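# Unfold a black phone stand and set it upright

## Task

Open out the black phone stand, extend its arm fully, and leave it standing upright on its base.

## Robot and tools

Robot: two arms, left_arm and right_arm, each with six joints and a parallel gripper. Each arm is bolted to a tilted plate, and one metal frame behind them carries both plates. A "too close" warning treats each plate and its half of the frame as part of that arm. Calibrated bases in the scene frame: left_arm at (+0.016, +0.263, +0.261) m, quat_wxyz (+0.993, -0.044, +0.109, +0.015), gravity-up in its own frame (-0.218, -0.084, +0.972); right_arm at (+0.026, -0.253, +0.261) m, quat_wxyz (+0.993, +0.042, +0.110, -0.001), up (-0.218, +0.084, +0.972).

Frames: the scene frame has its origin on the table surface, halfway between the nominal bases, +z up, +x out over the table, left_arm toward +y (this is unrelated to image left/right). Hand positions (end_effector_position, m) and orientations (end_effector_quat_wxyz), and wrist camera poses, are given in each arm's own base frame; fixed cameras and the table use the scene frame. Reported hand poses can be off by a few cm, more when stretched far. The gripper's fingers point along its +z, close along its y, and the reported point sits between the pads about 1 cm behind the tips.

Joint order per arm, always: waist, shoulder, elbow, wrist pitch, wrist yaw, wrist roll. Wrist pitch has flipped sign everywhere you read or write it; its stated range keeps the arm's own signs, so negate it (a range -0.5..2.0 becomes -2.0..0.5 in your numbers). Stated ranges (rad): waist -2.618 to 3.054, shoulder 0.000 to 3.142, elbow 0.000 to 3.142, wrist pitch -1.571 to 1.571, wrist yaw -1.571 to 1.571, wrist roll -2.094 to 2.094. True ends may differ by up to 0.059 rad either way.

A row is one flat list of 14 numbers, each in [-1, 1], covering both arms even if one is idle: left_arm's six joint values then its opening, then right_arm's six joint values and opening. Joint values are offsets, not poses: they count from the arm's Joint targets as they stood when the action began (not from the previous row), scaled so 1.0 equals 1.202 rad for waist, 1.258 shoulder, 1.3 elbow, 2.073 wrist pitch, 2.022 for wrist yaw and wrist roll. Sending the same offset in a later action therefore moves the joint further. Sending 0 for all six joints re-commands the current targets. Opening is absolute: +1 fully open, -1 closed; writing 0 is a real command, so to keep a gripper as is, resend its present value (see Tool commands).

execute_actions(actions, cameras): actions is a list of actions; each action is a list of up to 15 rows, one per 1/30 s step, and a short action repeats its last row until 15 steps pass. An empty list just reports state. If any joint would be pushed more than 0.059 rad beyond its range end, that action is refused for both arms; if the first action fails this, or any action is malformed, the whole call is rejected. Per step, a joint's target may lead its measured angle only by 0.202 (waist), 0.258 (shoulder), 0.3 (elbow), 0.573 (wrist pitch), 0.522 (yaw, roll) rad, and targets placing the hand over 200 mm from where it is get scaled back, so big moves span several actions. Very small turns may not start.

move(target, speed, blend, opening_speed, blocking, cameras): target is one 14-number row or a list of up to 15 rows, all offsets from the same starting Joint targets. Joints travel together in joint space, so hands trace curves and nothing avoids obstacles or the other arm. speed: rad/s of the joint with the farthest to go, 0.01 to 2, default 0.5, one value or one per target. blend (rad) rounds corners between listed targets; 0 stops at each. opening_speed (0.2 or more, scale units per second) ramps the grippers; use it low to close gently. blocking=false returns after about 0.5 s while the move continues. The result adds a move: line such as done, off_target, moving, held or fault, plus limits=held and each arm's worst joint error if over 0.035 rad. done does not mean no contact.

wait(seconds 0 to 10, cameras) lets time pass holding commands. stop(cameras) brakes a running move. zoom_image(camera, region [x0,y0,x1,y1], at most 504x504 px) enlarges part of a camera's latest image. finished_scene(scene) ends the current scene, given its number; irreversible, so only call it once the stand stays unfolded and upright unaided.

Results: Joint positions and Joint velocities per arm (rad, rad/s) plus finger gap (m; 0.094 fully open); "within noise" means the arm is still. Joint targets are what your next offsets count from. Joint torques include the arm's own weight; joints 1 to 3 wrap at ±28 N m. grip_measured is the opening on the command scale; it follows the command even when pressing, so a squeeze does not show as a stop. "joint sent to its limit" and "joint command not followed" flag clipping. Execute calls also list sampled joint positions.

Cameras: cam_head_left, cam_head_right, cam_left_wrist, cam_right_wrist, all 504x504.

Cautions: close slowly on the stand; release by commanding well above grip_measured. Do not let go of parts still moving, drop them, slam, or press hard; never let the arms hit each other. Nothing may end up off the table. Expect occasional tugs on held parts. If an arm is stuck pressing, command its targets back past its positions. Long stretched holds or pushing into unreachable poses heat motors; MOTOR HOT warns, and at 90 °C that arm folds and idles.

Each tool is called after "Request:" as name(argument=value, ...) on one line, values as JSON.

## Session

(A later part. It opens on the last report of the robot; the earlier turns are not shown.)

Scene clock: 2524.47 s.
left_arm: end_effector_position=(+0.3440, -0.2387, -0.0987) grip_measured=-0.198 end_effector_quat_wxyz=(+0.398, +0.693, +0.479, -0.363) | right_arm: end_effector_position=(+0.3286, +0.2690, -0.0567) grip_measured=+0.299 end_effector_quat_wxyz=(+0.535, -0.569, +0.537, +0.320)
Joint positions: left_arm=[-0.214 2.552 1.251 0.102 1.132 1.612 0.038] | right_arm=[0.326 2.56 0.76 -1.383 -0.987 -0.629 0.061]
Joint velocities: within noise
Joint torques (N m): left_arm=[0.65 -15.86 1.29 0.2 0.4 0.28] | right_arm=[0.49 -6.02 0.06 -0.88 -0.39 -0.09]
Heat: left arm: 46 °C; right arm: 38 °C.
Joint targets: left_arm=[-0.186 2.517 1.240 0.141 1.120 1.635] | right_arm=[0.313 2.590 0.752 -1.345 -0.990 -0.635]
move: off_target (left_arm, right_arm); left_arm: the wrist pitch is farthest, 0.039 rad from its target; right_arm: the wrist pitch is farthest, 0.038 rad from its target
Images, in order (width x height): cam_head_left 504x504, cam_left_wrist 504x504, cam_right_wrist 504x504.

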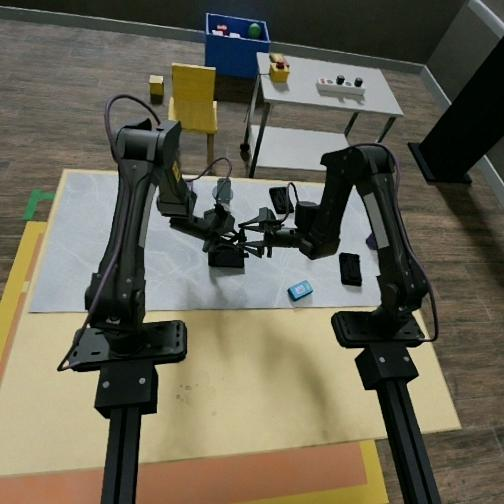

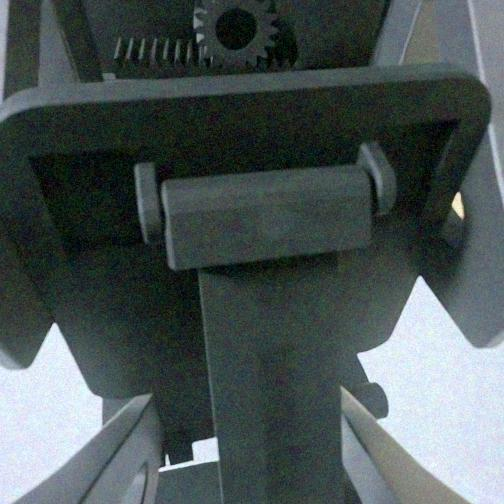

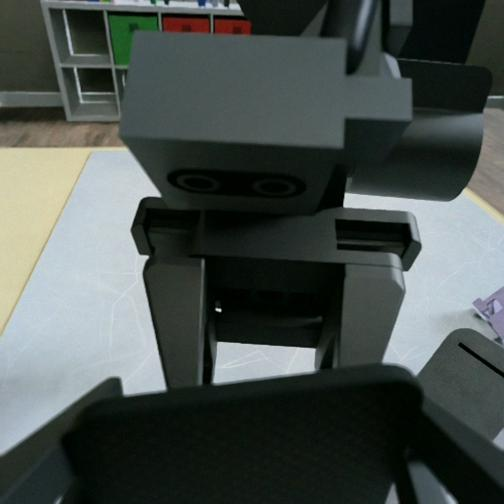

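Request:
move(target=[0.013,-0.079,-0.049,0.033,0.015,0.015,-0.1,0,0,0,0,0,0,0], speed=0.15)

Scene clock: 2559.97 s.
left_arm: end_effector_position=(+0.3388, -0.2232, -0.0719) grip_measured=-0.102 end_effector_quat_wxyz=(+0.399, +0.691, +0.486, -0.358) | right_arm: end_effector_position=(+0.3298, +0.2647, -0.0620) grip_measured=+0.299 end_effector_quat_wxyz=(+0.528, -0.564, +0.550, +0.319)
Joint positions: left_arm=[-0.177 2.443 1.186 0.189 1.127 1.66 0.042] | right_arm=[0.316 2.562 0.757 -1.361 -0.979 -0.63 0.061]
Joint velocities: within noise
Joint torques (N m): left_arm=[-0.87 -14.72 1.47 0.1 0.75 0.07] | right_arm=[1.18 -6.27 0.28 -1.06 -0.46 -0.08]
Heat: left arm: 56 °C; right arm: 38 °C.
Joint targets: left_arm=[-0.170 2.418 1.176 0.209 1.150 1.665] | right_arm=[0.312 2.591 0.752 -1.345 -0.990 -0.634]
move: done

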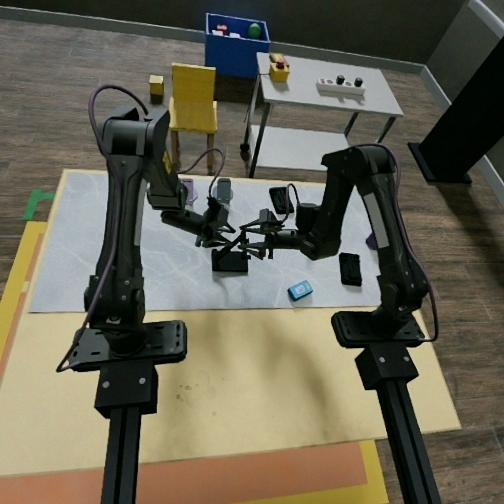

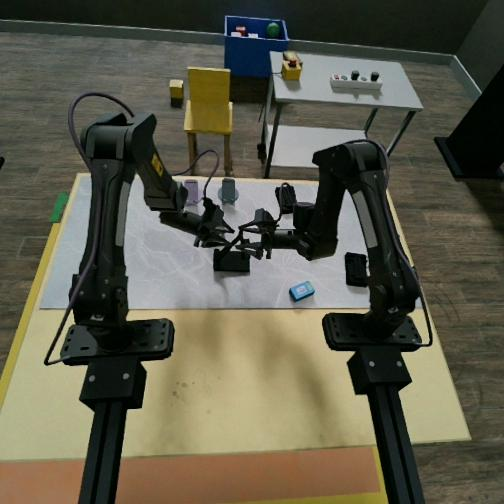

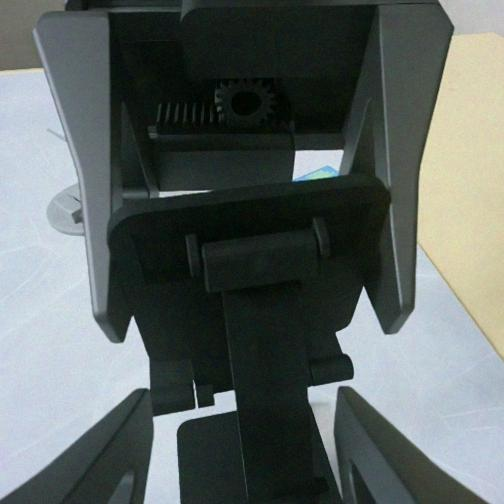

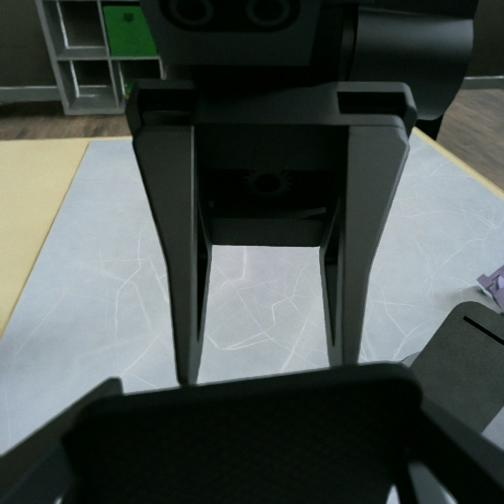

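Request:
move(target=[-0.0624,0.0644,-0.031,-0.108,-0.005,-0.075,-0.1,0,0,0,0,0,0,0], speed=0.15, cameras=["cam_left_wrist"])

Scene clock: 2571.53 s.
left_arm: end_effector_position=(+0.3325, -0.2432, -0.0839) grip_measured=-0.102 end_effector_quat_wxyz=(+0.401, +0.686, +0.487, -0.362) | right_arm: end_effector_position=(+0.3301, +0.2645, -0.0623) grip_measured=+0.299 end_effector_quat_wxyz=(+0.527, -0.563, +0.551, +0.318)
Joint positions: left_arm=[-0.233 2.474 1.144 -0.005 1.127 1.52 0.042] | right_arm=[0.316 2.562 0.757 -1.359 -0.976 -0.63 0.061]
Joint velocities: within noise
Joint torques (N m): left_arm=[-2.99 -10.15 1.61 -0.38 0.62 -0.09] | right_arm=[1.1 -6.11 0.31 -1.09 -0.52 -0.07]
Heat: left arm: 56 °C; right arm: 39 °C.
Joint targets: left_arm=[-0.245 2.499 1.136 -0.015 1.140 1.514] | right_arm=[0.312 2.591 0.752 -1.345 -0.990 -0.634]
move: done
Images, in order (width x height): cam_left_wrist 504x504.

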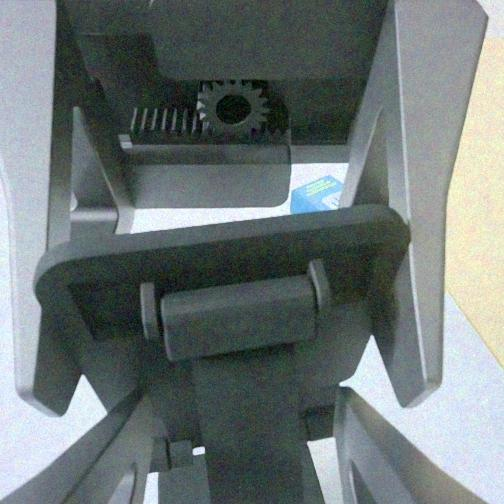

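Request:
move(target=[0,0,0,0,0,0,-0.85,0,0,0,0,0,0,0], opening_speed=0.5, cameras=["cam_left_wrist","cam_right_wrist"])

Scene clock: 2576.50 s.
left_arm: end_effector_position=(+0.3322, -0.2431, -0.0849) grip_measured=-0.639 end_effector_quat_wxyz=(+0.397, +0.681, +0.494, -0.366) | right_arm: end_effector_position=(+0.3314, +0.2641, -0.0628) grip_measured=+0.299 end_effector_quat_wxyz=(+0.530, -0.566, +0.549, +0.311)
Joint positions: left_arm=[-0.233 2.477 1.143 -0.009 1.127 1.497 0.017] | right_arm=[0.316 2.562 0.757 -1.359 -0.968 -0.646 0.061]
Joint velocities: within noise
Joint torques (N m): left_arm=[-2.85 -10.39 1.58 -0.32 0.65 0.2] | right_arm=[1.05 -6.28 0.27 -1.11 -0.64 0.12]
Heat: left arm: 54 °C; right arm: 40 °C.
Joint targets: left_arm=[-0.245 2.499 1.136 -0.015 1.141 1.514] | right_arm=[0.313 2.591 0.752 -1.345 -0.990 -0.634]
move: done
Images, in order (width x height): cam_left_wrist 504x504, cam_right_wrist 504x504.

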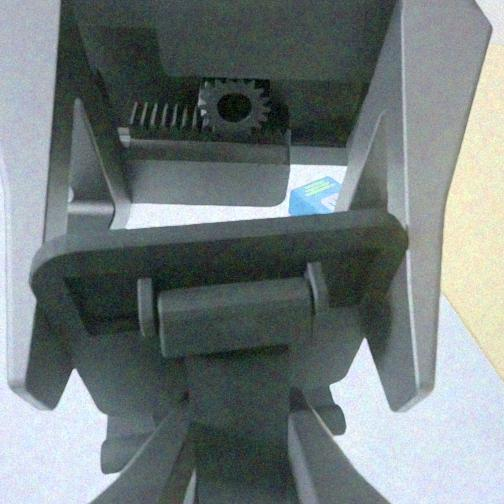

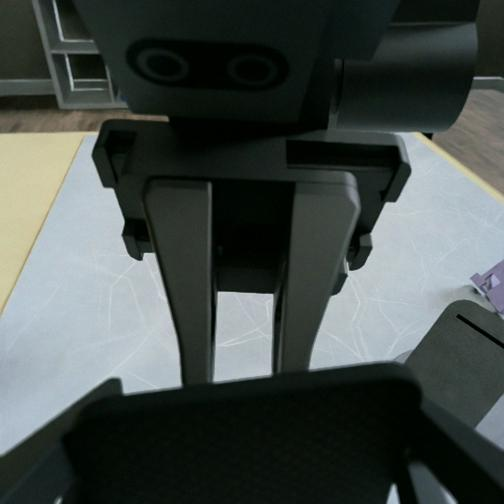

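Request:
move(target=[[0,0,0,0,0,0,-0.85,0,0,0,0,0,0,1],[0,0,0,0,0,0,-0.85,-0.165,-0.157,-0.0885,0.1,-0.084,-0.101,1],[0,0,0,0,0,0,-0.85,-0.22,-0.239,-0.0615,0.3545,0.02,-0.282,1]], speed=[0.3,0.3,0.4], opening_speed=1)

Scene clock: 2598.97 s.
left_arm: end_effector_position=(+0.3324, -0.2430, -0.0852) grip_measured=-0.641 end_effector_quat_wxyz=(+0.399, +0.684, +0.491, -0.363) | right_arm: end_effector_position=(+0.3231, +0.1629, -0.0849) grip_measured=+0.997 end_effector_quat_wxyz=(-0.442, +0.602, -0.622, -0.235)
Joint positions: left_arm=[-0.233 2.477 1.143 -0.01 1.125 1.507 0.017] | right_arm=[0.054 2.315 0.665 -0.635 -0.943 -1.196 0.094]
Joint velocities: within noise
Joint torques (N m): left_arm=[-2.85 -10.5 1.62 -0.34 0.65 0.08] | right_arm=[0.5 -9.51 1.28 -0.43 -0.56 -0.1]
Heat: left arm: 51 °C; right arm: 41 °C.
Joint targets: left_arm=[-0.245 2.499 1.136 -0.015 1.140 1.514] | right_arm=[0.048 2.290 0.672 -0.610 -0.949 -1.205]
move: done

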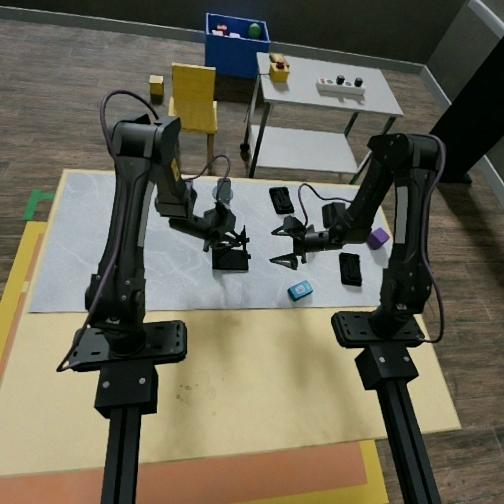

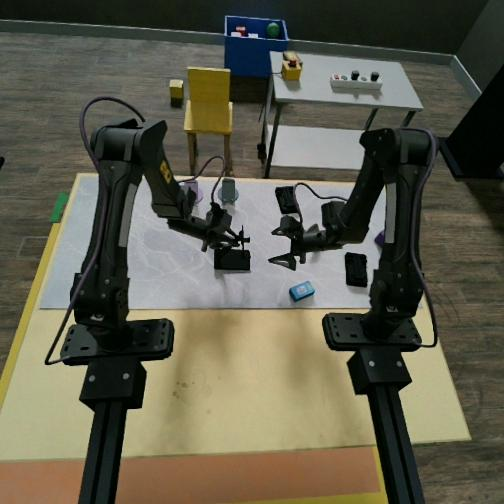

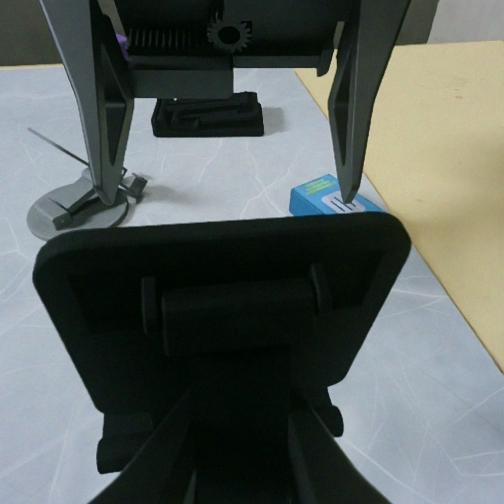

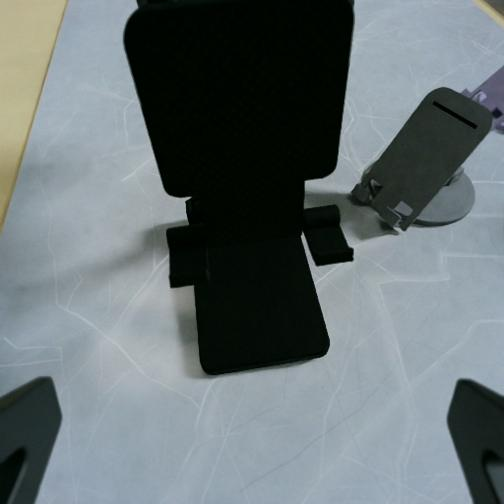

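Request:
zoom_image(camera="cam_right_wrist", region=[110, 150, 370, 390])

Request:
zoom_image(camera="cam_head_left", region=[190, 205, 310, 295])

Scaled by 1.938 from the camera's 504x504 image, which has a finer 720x720 frame.

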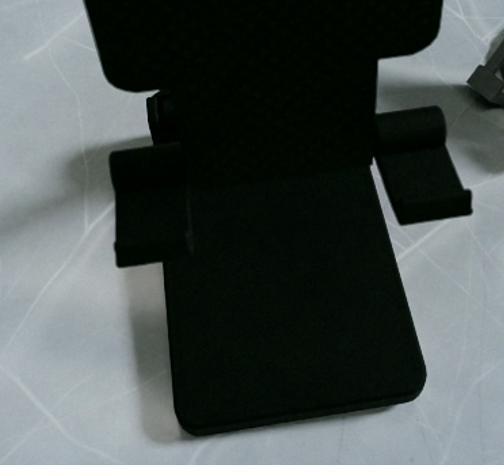

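Scaled by 4.200 from the camera's 504x504 image, which has a finer 720x720 frame.

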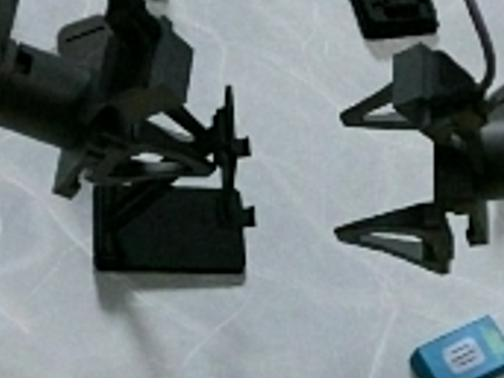

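Request:
move(target=[0,0,0,0,0,0,-0.85,0.15,0.115,0.068,-0.0934,0.0534,0.109,1], speed=0.2, cameras=["cam_left_wrist","cam_right_wrist"])

Scene clock: 2621.93 s.
left_arm: end_effector_position=(+0.3324, -0.2430, -0.0852) grip_measured=-0.641 end_effector_quat_wxyz=(+0.399, +0.684, +0.491, -0.363) | right_arm: end_effector_position=(+0.3406, +0.2133, -0.0967) grip_measured=+0.997 end_effector_quat_wxyz=(-0.438, +0.605, -0.623, -0.233)
Joint positions: left_arm=[-0.233 2.477 1.143 -0.01 1.125 1.507 0.017] | right_arm=[0.221 2.405 0.752 -0.794 -0.836 -0.992 0.094]
Joint velocities: within noise
Joint torques (N m): left_arm=[-2.81 -10.37 1.69 -0.35 0.67 0.06] | right_arm=[1.77 -5.97 1.99 -0.97 -0.56 0.08]
Heat: left arm: 50 °C; right arm: 44 °C.
Joint targets: left_arm=[-0.245 2.499 1.136 -0.015 1.140 1.514] | right_arm=[0.229 2.435 0.760 -0.804 -0.841 -0.984]
move: done
Images, in order (width x height): cam_left_wrist 504x504, cam_right_wrist 504x504.

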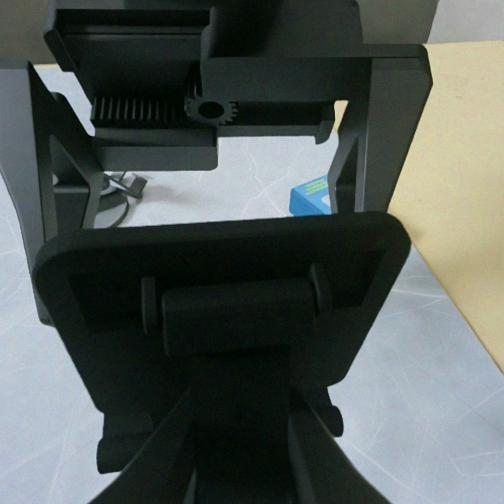

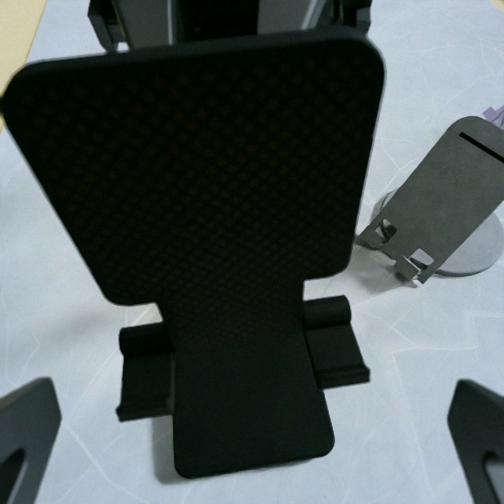

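Request:
move(target=[0,0,0,0,0,0,-0.85,0.065,0.0676,0.0415,-0.0463,0.0227,0.0163,1], speed=0.12, cameras=["cam_head_left","cam_left_wrist","cam_right_wrist"])

Scene clock: 2637.43 s.
left_arm: end_effector_position=(+0.3324, -0.2430, -0.0852) grip_measured=-0.641 end_effector_quat_wxyz=(+0.399, +0.684, +0.491, -0.363) | right_arm: end_effector_position=(+0.3441, +0.2393, -0.1105) grip_measured=+0.997 end_effector_quat_wxyz=(-0.447, +0.620, -0.605, -0.224)
Joint positions: left_arm=[-0.233 2.477 1.143 -0.01 1.125 1.507 0.017] | right_arm=[0.298 2.489 0.806 -0.89 -0.791 -0.959 0.094]
Joint velocities: within noise
Joint torques (N m): left_arm=[-2.84 -10.25 1.5 -0.36 0.68 0.1] | right_arm=[2.11 -6.16 2.04 -1.07 -0.46 0.04]
Heat: left arm: 50 °C; right arm: 42 °C.
Joint targets: left_arm=[-0.245 2.499 1.136 -0.015 1.140 1.514] | right_arm=[0.306 2.520 0.814 -0.900 -0.796 -0.951]
move: done
Images, in order (width x height): cam_head_left 504x504, cam_left_wrist 504x504, cam_right_wrist 504x504.

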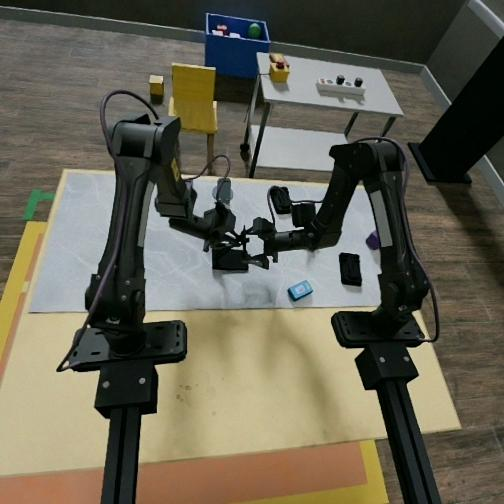

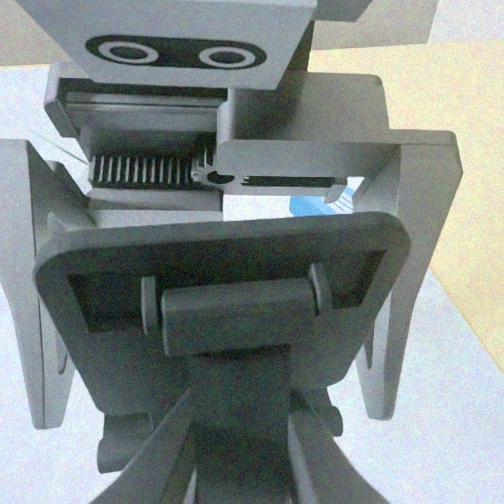

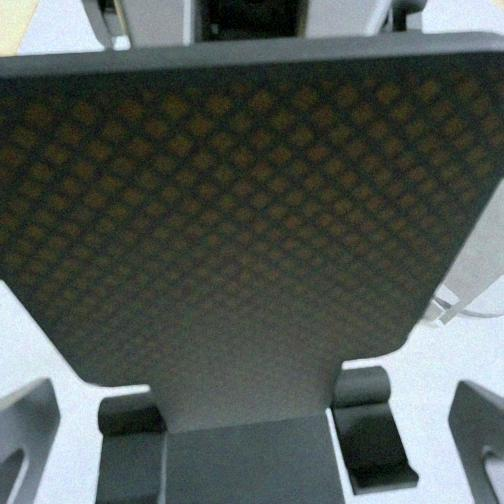

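Request:
move(target=[0,0,0,0,0,0,-0.85,0,0,0,0,0,0,0.1], opening_speed=0.5, cameras=["cam_left_wrist","cam_right_wrist"])

Scene clock: 2649.33 s.
left_arm: end_effector_position=(+0.3330, -0.2430, -0.0853) grip_measured=-0.641 end_effector_quat_wxyz=(+0.400, +0.685, +0.490, -0.362) | right_arm: end_effector_position=(+0.3442, +0.2392, -0.1104) grip_measured=+0.431 end_effector_quat_wxyz=(-0.447, +0.620, -0.605, -0.223)
Joint positions: left_arm=[-0.233 2.477 1.143 -0.013 1.124 1.509 0.017] | right_arm=[0.298 2.489 0.806 -0.891 -0.791 -0.959 0.067]
Joint velocities: within noise
Joint torques (N m): left_arm=[-2.95 -10.43 1.52 -0.35 0.72 0.06] | right_arm=[2.11 -6.17 1.95 -1.03 -0.54 0.06]
Heat: left arm: 50 °C; right arm: 41 °C.
Joint targets: left_arm=[-0.245 2.499 1.136 -0.015 1.140 1.514] | right_arm=[0.306 2.520 0.814 -0.899 -0.796 -0.951]
move: done
Images, in order (width x height): cam_left_wrist 504x504, cam_right_wrist 504x504.

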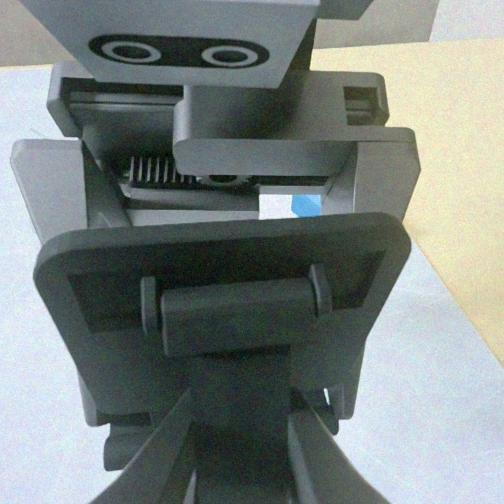

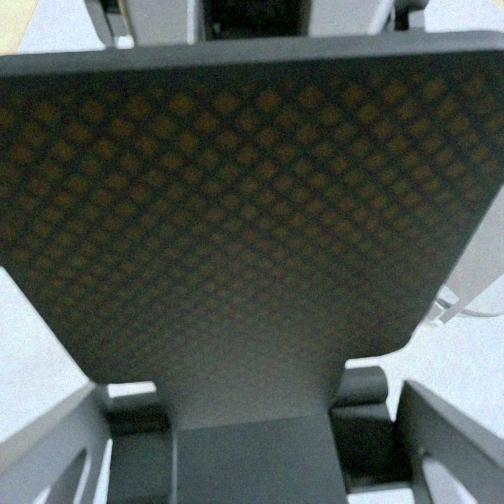

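Request:
move(target=[[0,0,0,0,0,0,-0.85,0,-0.04,-0.006,0.004,0.004,0,0],[0,0,0,0,0,0,-0.85,0.010,-0.206,-0.026,0.18,0.124,-0.0445,0]], speed=0.15, cameras=["cam_head_left","cam_left_wrist","cam_right_wrist"])

Scene clock: 2678.20 s.
left_arm: end_effector_position=(+0.3314, -0.2460, -0.0866) grip_measured=-0.641 end_effector_quat_wxyz=(+0.401, +0.689, +0.484, -0.360) | right_arm: end_effector_position=(+0.3544, +0.2136, -0.1028) grip_measured=+0.003 end_effector_quat_wxyz=(-0.368, +0.637, -0.664, -0.134)
Joint positions: left_arm=[-0.241 2.481 1.141 -0.027 1.123 1.511 0.017] | right_arm=[0.316 2.289 0.795 -0.55 -0.541 -1.033 0.047]
Joint velocities: within noise
Joint torques (N m): left_arm=[-2.11 -10.65 1.77 -0.2 0.68 0.03] | right_arm=[1.58 -10.43 0.98 -0.6 -0.39 -0.12]
Heat: left arm: 49 °C; right arm: 42 °C.
Joint targets: left_arm=[-0.245 2.499 1.136 -0.015 1.141 1.514] | right_arm=[0.318 2.260 0.781 -0.526 -0.545 -1.041]
move: done
Images, in order (width x height): cam_head_left 504x504, cam_left_wrist 504x504, cam_right_wrist 504x504.

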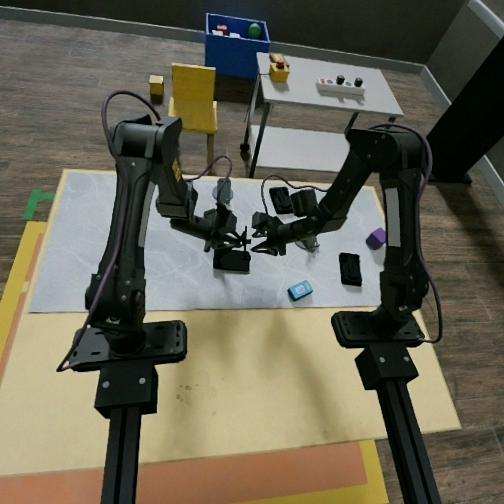

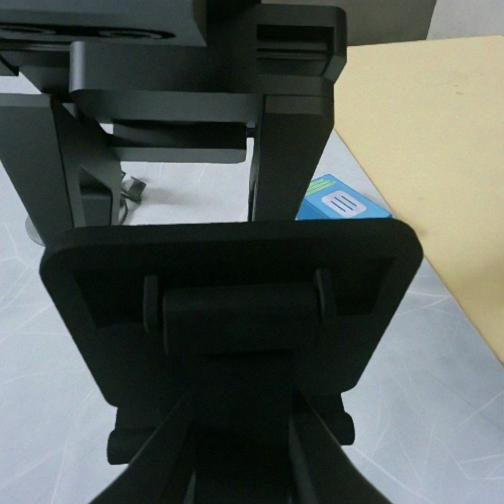

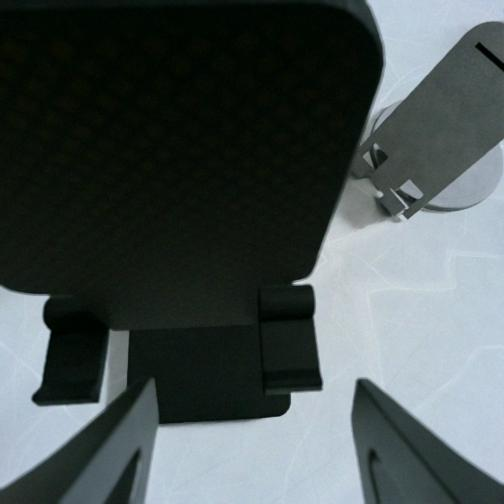

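Request:
move(target=[[0,0,0,0,0,0,-0.85,-0.113,-0.169,-0.0477,0.118,-0.0534,-0.0524,0.3],[0,0,0,0,0,0,-0.85,-0.0524,-0.182,-0.136,-0.0328,-0.1335,0.036,1]], speed=0.3, opening_speed=1)

Scene clock: 2763.13 s.
left_arm: end_effector_position=(+0.3314, -0.2460, -0.0866) grip_measured=-0.641 end_effector_quat_wxyz=(+0.401, +0.689, +0.484, -0.360) | right_arm: end_effector_position=(+0.3198, +0.2123, -0.0318) grip_measured=+0.997 end_effector_quat_wxyz=(-0.429, +0.606, -0.631, -0.223)
Joint positions: left_arm=[-0.241 2.481 1.141 -0.027 1.123 1.511 0.017] | right_arm=[0.247 2.059 0.615 -0.585 -0.791 -0.976 0.094]
Joint velocities: within noise
Joint torques (N m): left_arm=[-2.11 -10.58 1.68 -0.18 0.7 0.03] | right_arm=[1.83 -9.51 1.65 -0.96 -0.74 0.03]
Heat: left arm: 46 °C; right arm: 43 °C.
Joint targets: left_arm=[-0.245 2.499 1.136 -0.015 1.141 1.514] | right_arm=[0.256 2.032 0.604 -0.595 -0.815 -0.968]
move: done

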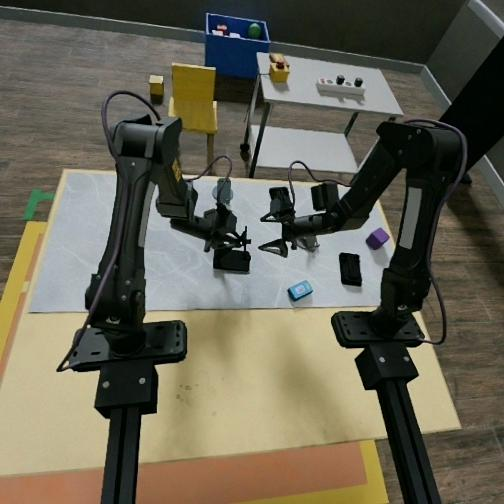

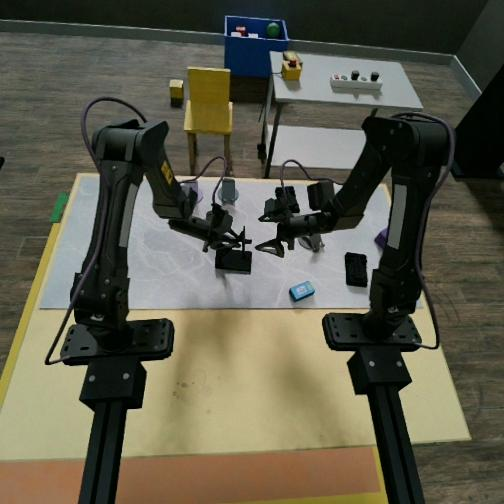

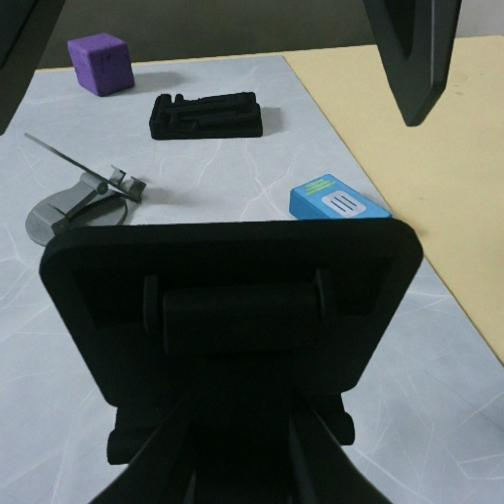

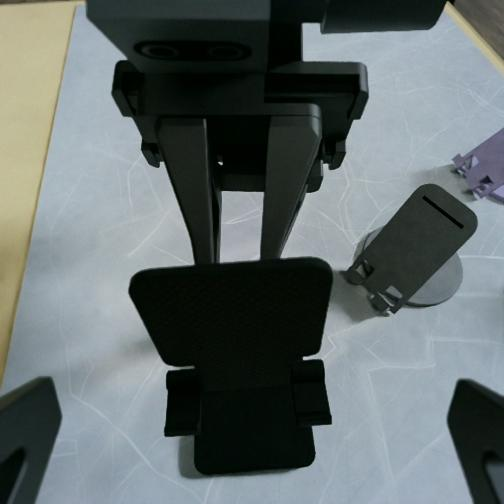

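Request:
move(target=[0,0,0,0,0,0,-0.85,0.1107,0.1812,0.080,-0.0863,0.0534,0.078,1], speed=0.2, cameras=["cam_left_wrist","cam_right_wrist"])

Scene clock: 2780.83 s.
left_arm: end_effector_position=(+0.3314, -0.2460, -0.0866) grip_measured=-0.641 end_effector_quat_wxyz=(+0.401, +0.689, +0.484, -0.360) | right_arm: end_effector_position=(+0.3264, +0.2555, -0.0599) grip_measured=+0.997 end_effector_quat_wxyz=(-0.425, +0.598, -0.639, -0.230)
Joint positions: left_arm=[-0.241 2.481 1.141 -0.027 1.123 1.511 0.017] | right_arm=[0.38 2.232 0.695 -0.763 -0.703 -0.819 0.094]
Joint velocities: within noise
Joint torques (N m): left_arm=[-2.11 -10.89 1.66 -0.2 0.7 0.05] | right_arm=[2.13 -6.11 3.4 -1.11 -0.41 0]
Heat: left arm: 46 °C; right arm: 42 °C.
Joint targets: left_arm=[-0.245 2.499 1.136 -0.015 1.141 1.514] | right_arm=[0.389 2.259 0.708 -0.773 -0.707 -0.811]
move: done
Images, in order (width x height): cam_left_wrist 504x504, cam_right_wrist 504x504.

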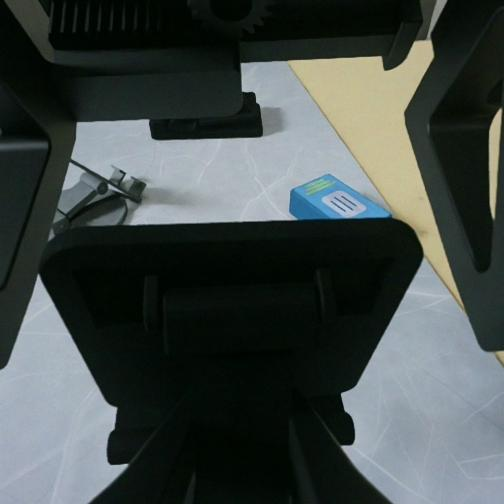

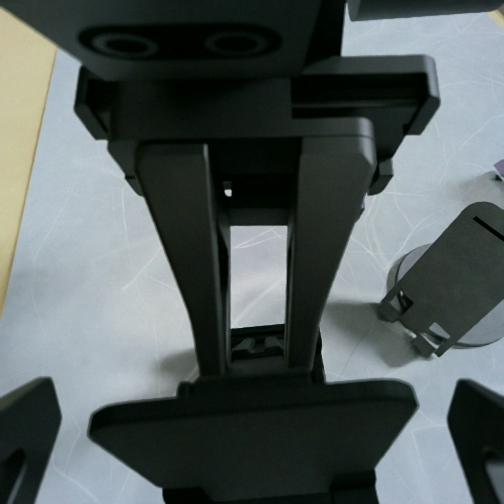

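Request:
move(target=[0,0,0,0,0,0,-0.85,0,0,0,0,0,0,0], opening_speed=0.5, cameras=["cam_left_wrist","cam_right_wrist"])

Scene clock: 2786.50 s.
left_arm: end_effector_position=(+0.3314, -0.2460, -0.0866) grip_measured=-0.641 end_effector_quat_wxyz=(+0.401, +0.689, +0.485, -0.360) | right_arm: end_effector_position=(+0.3267, +0.2555, -0.0597) grip_measured=+0.328 end_effector_quat_wxyz=(-0.425, +0.598, -0.639, -0.230)
Joint positions: left_arm=[-0.241 2.481 1.141 -0.027 1.123 1.511 0.017] | right_arm=[0.38 2.232 0.695 -0.764 -0.702 -0.818 0.062]
Joint velocities: within noise
Joint torques (N m): left_arm=[-2.17 -10.63 1.83 -0.2 0.74 0.06] | right_arm=[2.14 -5.94 3.32 -1.06 -0.47 0.05]
Heat: left arm: 46 °C; right arm: 41 °C.
Joint targets: left_arm=[-0.245 2.499 1.136 -0.015 1.141 1.514] | right_arm=[0.389 2.259 0.708 -0.773 -0.707 -0.811]
move: done
Images, in order (width x height): cam_left_wrist 504x504, cam_right_wrist 504x504.

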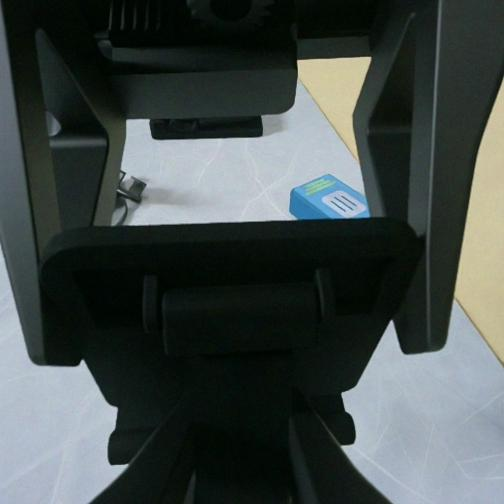

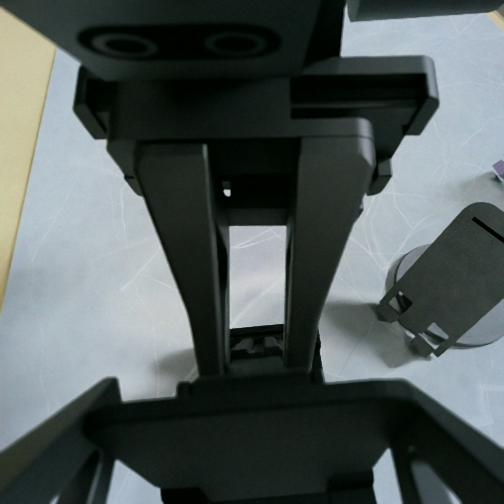

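Request:
move(target=[[0,0,0,0,0,0,-0.2,0,0,0,0,0,0,0],[0.0824,0.229,0.236,0.1737,0.1157,0.1741,-0.2,0,0,0,0,0,0,0]], speed=0.15, opening_speed=1, cameras=["cam_left_wrist","cam_right_wrist"])

Scene clock: 2805.83 s.
left_arm: end_effector_position=(+0.3419, -0.2277, -0.1156) grip_measured=-0.202 end_effector_quat_wxyz=(+0.449, +0.644, +0.440, -0.436) | right_arm: end_effector_position=(+0.3269, +0.2554, -0.0598) grip_measured=+0.327 end_effector_quat_wxyz=(-0.425, +0.598, -0.640, -0.230)
Joint positions: left_arm=[-0.153 2.762 1.433 0.328 1.351 1.86 0.037] | right_arm=[0.38 2.232 0.695 -0.764 -0.701 -0.817 0.062]
Joint velocities: within noise
Joint torques (N m): left_arm=[-1.18 -10.59 2.58 0.42 0.74 0.07] | right_arm=[2.14 -6.02 3.48 -1.15 -0.48 0.06]
Heat: left arm: 46 °C; right arm: 41 °C.
Joint targets: left_arm=[-0.146 2.787 1.443 0.346 1.374 1.866] | right_arm=[0.389 2.259 0.708 -0.773 -0.707 -0.811]
move: done
Images, in order (width x height): cam_left_wrist 504x504, cam_right_wrist 504x504.

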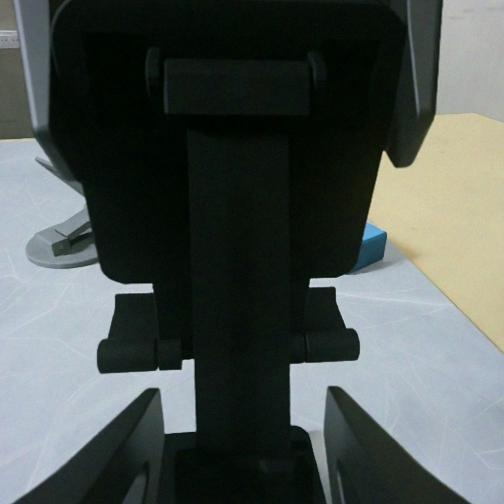

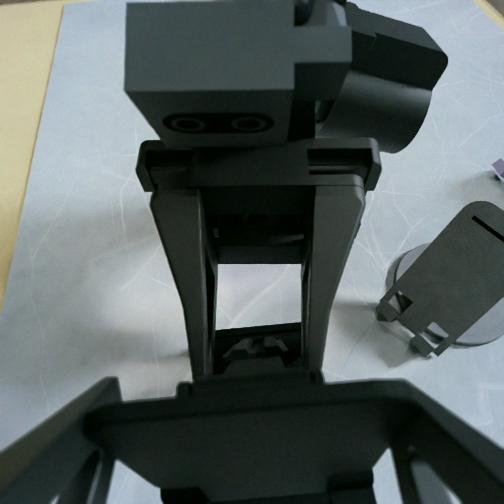

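Request:
move(target=[-0.103,-0.012,-0.089,-0.208,0.008,-0.166,-0.2,0,0,0,0,0,0,0], speed=0.15, cameras=["cam_left_wrist","cam_right_wrist"])

Scene clock: 2818.07 s.
left_arm: end_effector_position=(+0.3369, -0.2511, -0.1212) grip_measured=-0.202 end_effector_quat_wxyz=(+0.452, +0.636, +0.441, -0.444) | right_arm: end_effector_position=(+0.3296, +0.2528, -0.0609) grip_measured=+0.327 end_effector_quat_wxyz=(+0.423, -0.589, +0.650, +0.227)
Joint positions: left_arm=[-0.215 2.762 1.335 -0.076 1.367 1.536 0.037] | right_arm=[0.376 2.232 0.695 -0.764 -0.687 -0.796 0.062]
Joint velocities: within noise
Joint torques (N m): left_arm=[-6.94 -11.67 1.1 -0.33 0.77 -0.03] | right_arm=[2.4 -6.04 3.3 -1.1 -0.64 -0.23]
Heat: left arm: 46 °C; right arm: 41 °C.
Joint targets: left_arm=[-0.270 2.772 1.327 -0.086 1.391 1.530] | right_arm=[0.389 2.259 0.708 -0.773 -0.707 -0.811]
move: off_target (left_arm); left_arm: the waist is farthest, 0.055 rad from its target
Images, in order (width x height): cam_left_wrist 504x504, cam_right_wrist 504x504.

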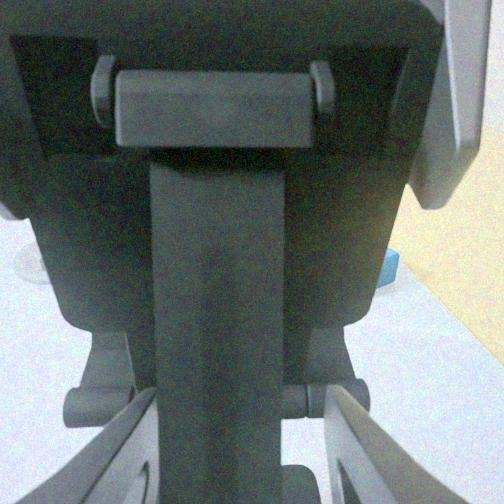

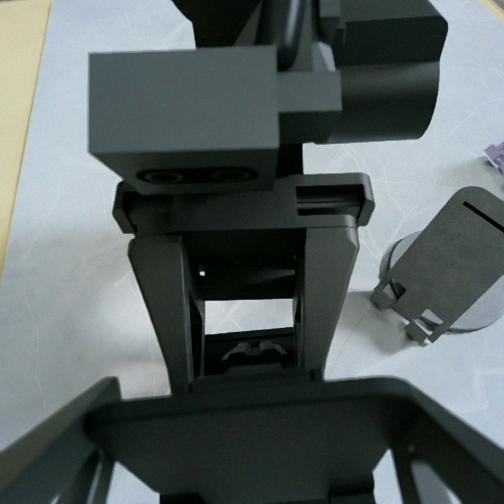

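Request:
move(target=[-0.055,0,0.008,-0.01,0.01,-0.01,-0.2,0.012,0,0,0,0,0,0], speed=0.12, cameras=["cam_left_wrist","cam_right_wrist"])

Scene clock: 2823.60 s.
left_arm: end_effector_position=(+0.3351, -0.2622, -0.1214) grip_measured=-0.202 end_effector_quat_wxyz=(+0.452, +0.647, +0.428, -0.440) | right_arm: end_effector_position=(+0.3312, +0.2522, -0.0603) grip_measured=+0.324 end_effector_quat_wxyz=(+0.424, -0.586, +0.653, +0.226)
Joint positions: left_arm=[-0.245 2.762 1.338 -0.119 1.357 1.513 0.038] | right_arm=[0.374 2.232 0.695 -0.77 -0.684 -0.788 0.062]
Joint velocities: within noise
Joint torques (N m): left_arm=[-10.15 -11.81 1.61 -0.2 1.12 0.05] | right_arm=[3.78 -6.06 3.38 -1.08 -0.63 -0.27]
Heat: left arm: 46 °C; right arm: 41 °C.
Joint targets: left_arm=[-0.336 2.772 1.338 -0.106 1.411 1.510] | right_arm=[0.403 2.259 0.708 -0.773 -0.707 -0.811]
move: off_target (left_arm); left_arm: the waist is farthest, 0.091 rad from its target
Images, in order (width x height): cam_left_wrist 504x504, cam_right_wrist 504x504.

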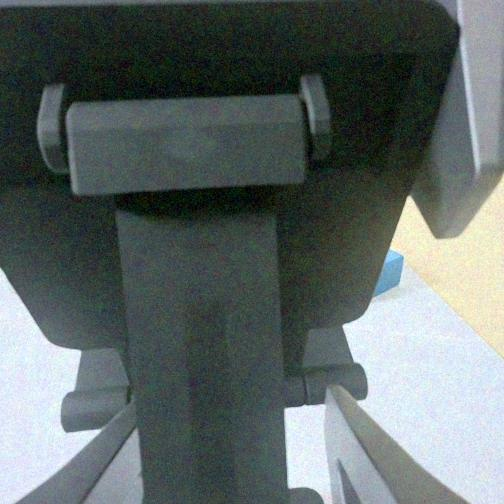

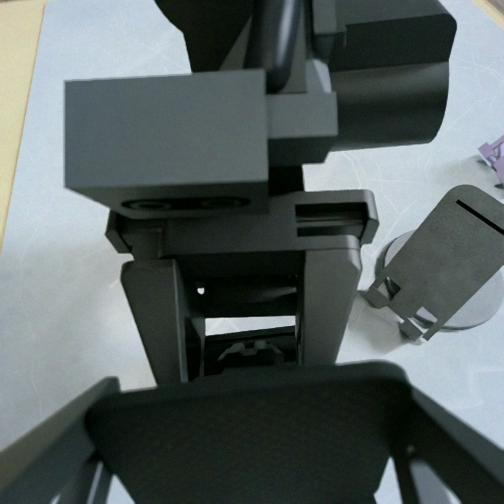

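Request:
move(target=[-0.041,-0.057,-0.036,-0.070,-0.004,-0.071,-0.2,0.01,0,0,0,0,0,0], speed=0.1, cameras=["cam_head_left","cam_left_wrist","cam_right_wrist"])

Scene clock: 2841.57 s.
left_arm: end_effector_position=(+0.3220, -0.2860, -0.1168) grip_measured=-0.202 end_effector_quat_wxyz=(+0.427, +0.653, +0.434, -0.451) | right_arm: end_effector_position=(+0.3320, +0.2621, -0.0480) grip_measured=+0.313 end_effector_quat_wxyz=(-0.452, +0.602, -0.617, -0.228)
Joint positions: left_arm=[-0.316 2.73 1.294 -0.23 1.324 1.367 0.038] | right_arm=[0.384 2.232 0.695 -0.832 -0.721 -0.816 0.062]
Joint velocities: within noise
Joint torques (N m): left_arm=[-8.51 -15.62 1.46 -0.74 1.35 0.05] | right_arm=[3.99 -6.12 3.43 -0.55 -0.26 0.06]
Heat: left arm: 46 °C; right arm: 41 °C.
Joint targets: left_arm=[-0.385 2.700 1.291 -0.251 1.402 1.366] | right_arm=[0.415 2.259 0.708 -0.773 -0.707 -0.811]
move: off_target (left_arm, right_arm); left_arm: the wrist yaw is farthest, 0.079 rad from its target; right_arm: the wrist pitch is farthest, 0.059 rad from its target
Images, in order (width x height): cam_head_left 504x504, cam_left_wrist 504x504, cam_right_wrist 504x504.

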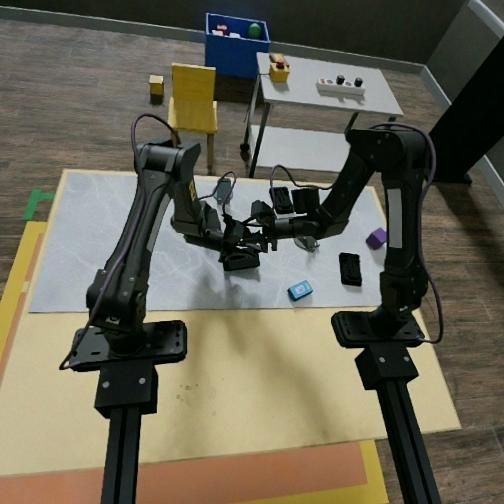

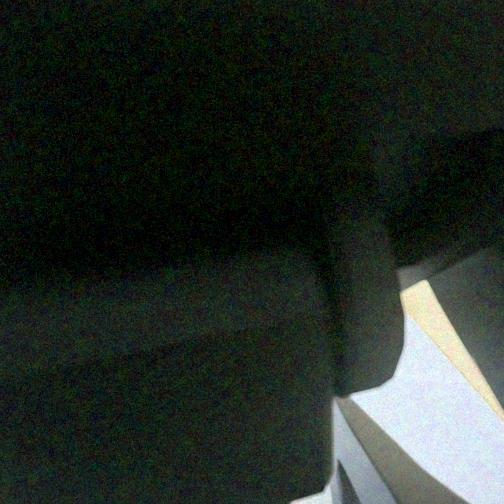

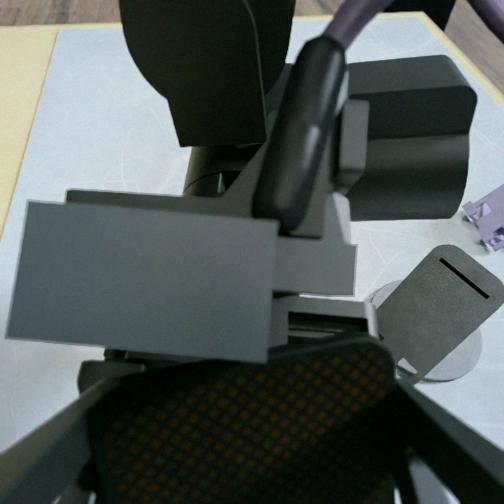

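Request:
zoom_image(camera="cam_head_left", region=[190, 195, 310, 285])

Scaled by 4.200 from the camera's 504x504 image, which has a finer 720x720 frame.

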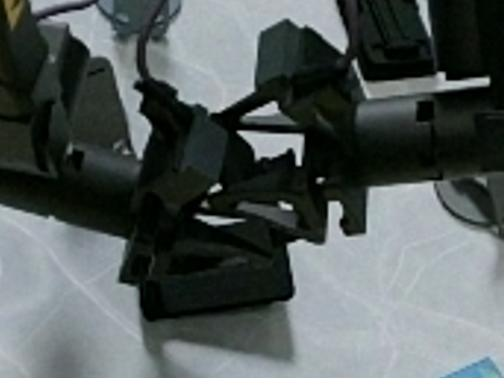

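Request:
move(target=[0.125,0.045,0.028,0.080,-0.005,0.081,-0.2,-0.022,0,0,0,0,0,0], speed=0.1, cameras=["cam_head_left","cam_left_wrist","cam_right_wrist"])

Scene clock: 2851.97 s.
left_arm: end_effector_position=(+0.3353, -0.2609, -0.1103) grip_measured=-0.202 end_effector_quat_wxyz=(+0.458, +0.646, +0.423, -0.440) | right_arm: end_effector_position=(+0.3333, +0.2633, -0.0482) grip_measured=+0.309 end_effector_quat_wxyz=(-0.451, +0.603, -0.618, -0.226)
Joint positions: left_arm=[-0.24 2.73 1.318 -0.107 1.37 1.525 0.038] | right_arm=[0.388 2.232 0.702 -0.823 -0.714 -0.817 0.062]
Joint velocities: within noise
Joint torques (N m): left_arm=[-1.37 -10.43 2.43 -0.07 0.74 0.03] | right_arm=[1.52 -6.15 2.81 -0.63 -0.33 0.04]
Heat: left arm: 51 °C; right arm: 41 °C.
Joint targets: left_arm=[-0.235 2.757 1.327 -0.086 1.392 1.530] | right_arm=[0.389 2.259 0.708 -0.773 -0.707 -0.811]
move: off_target (right_arm); right_arm: the wrist pitch is farthest, 0.050 rad from its target
Images, in order (width x height): cam_head_left 504x504, cam_left_wrist 504x504, cam_right_wrist 504x504.

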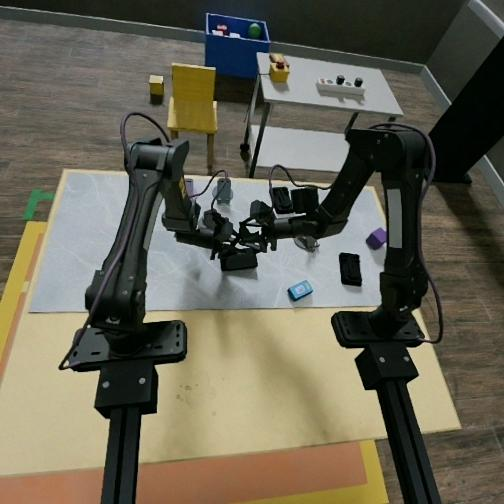

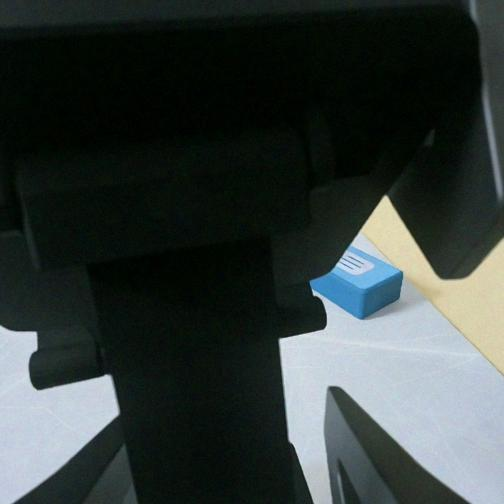

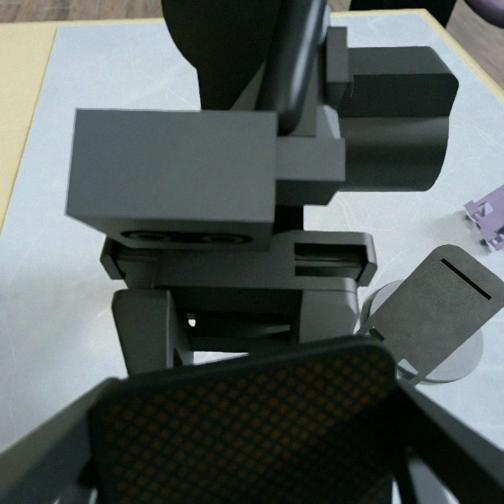

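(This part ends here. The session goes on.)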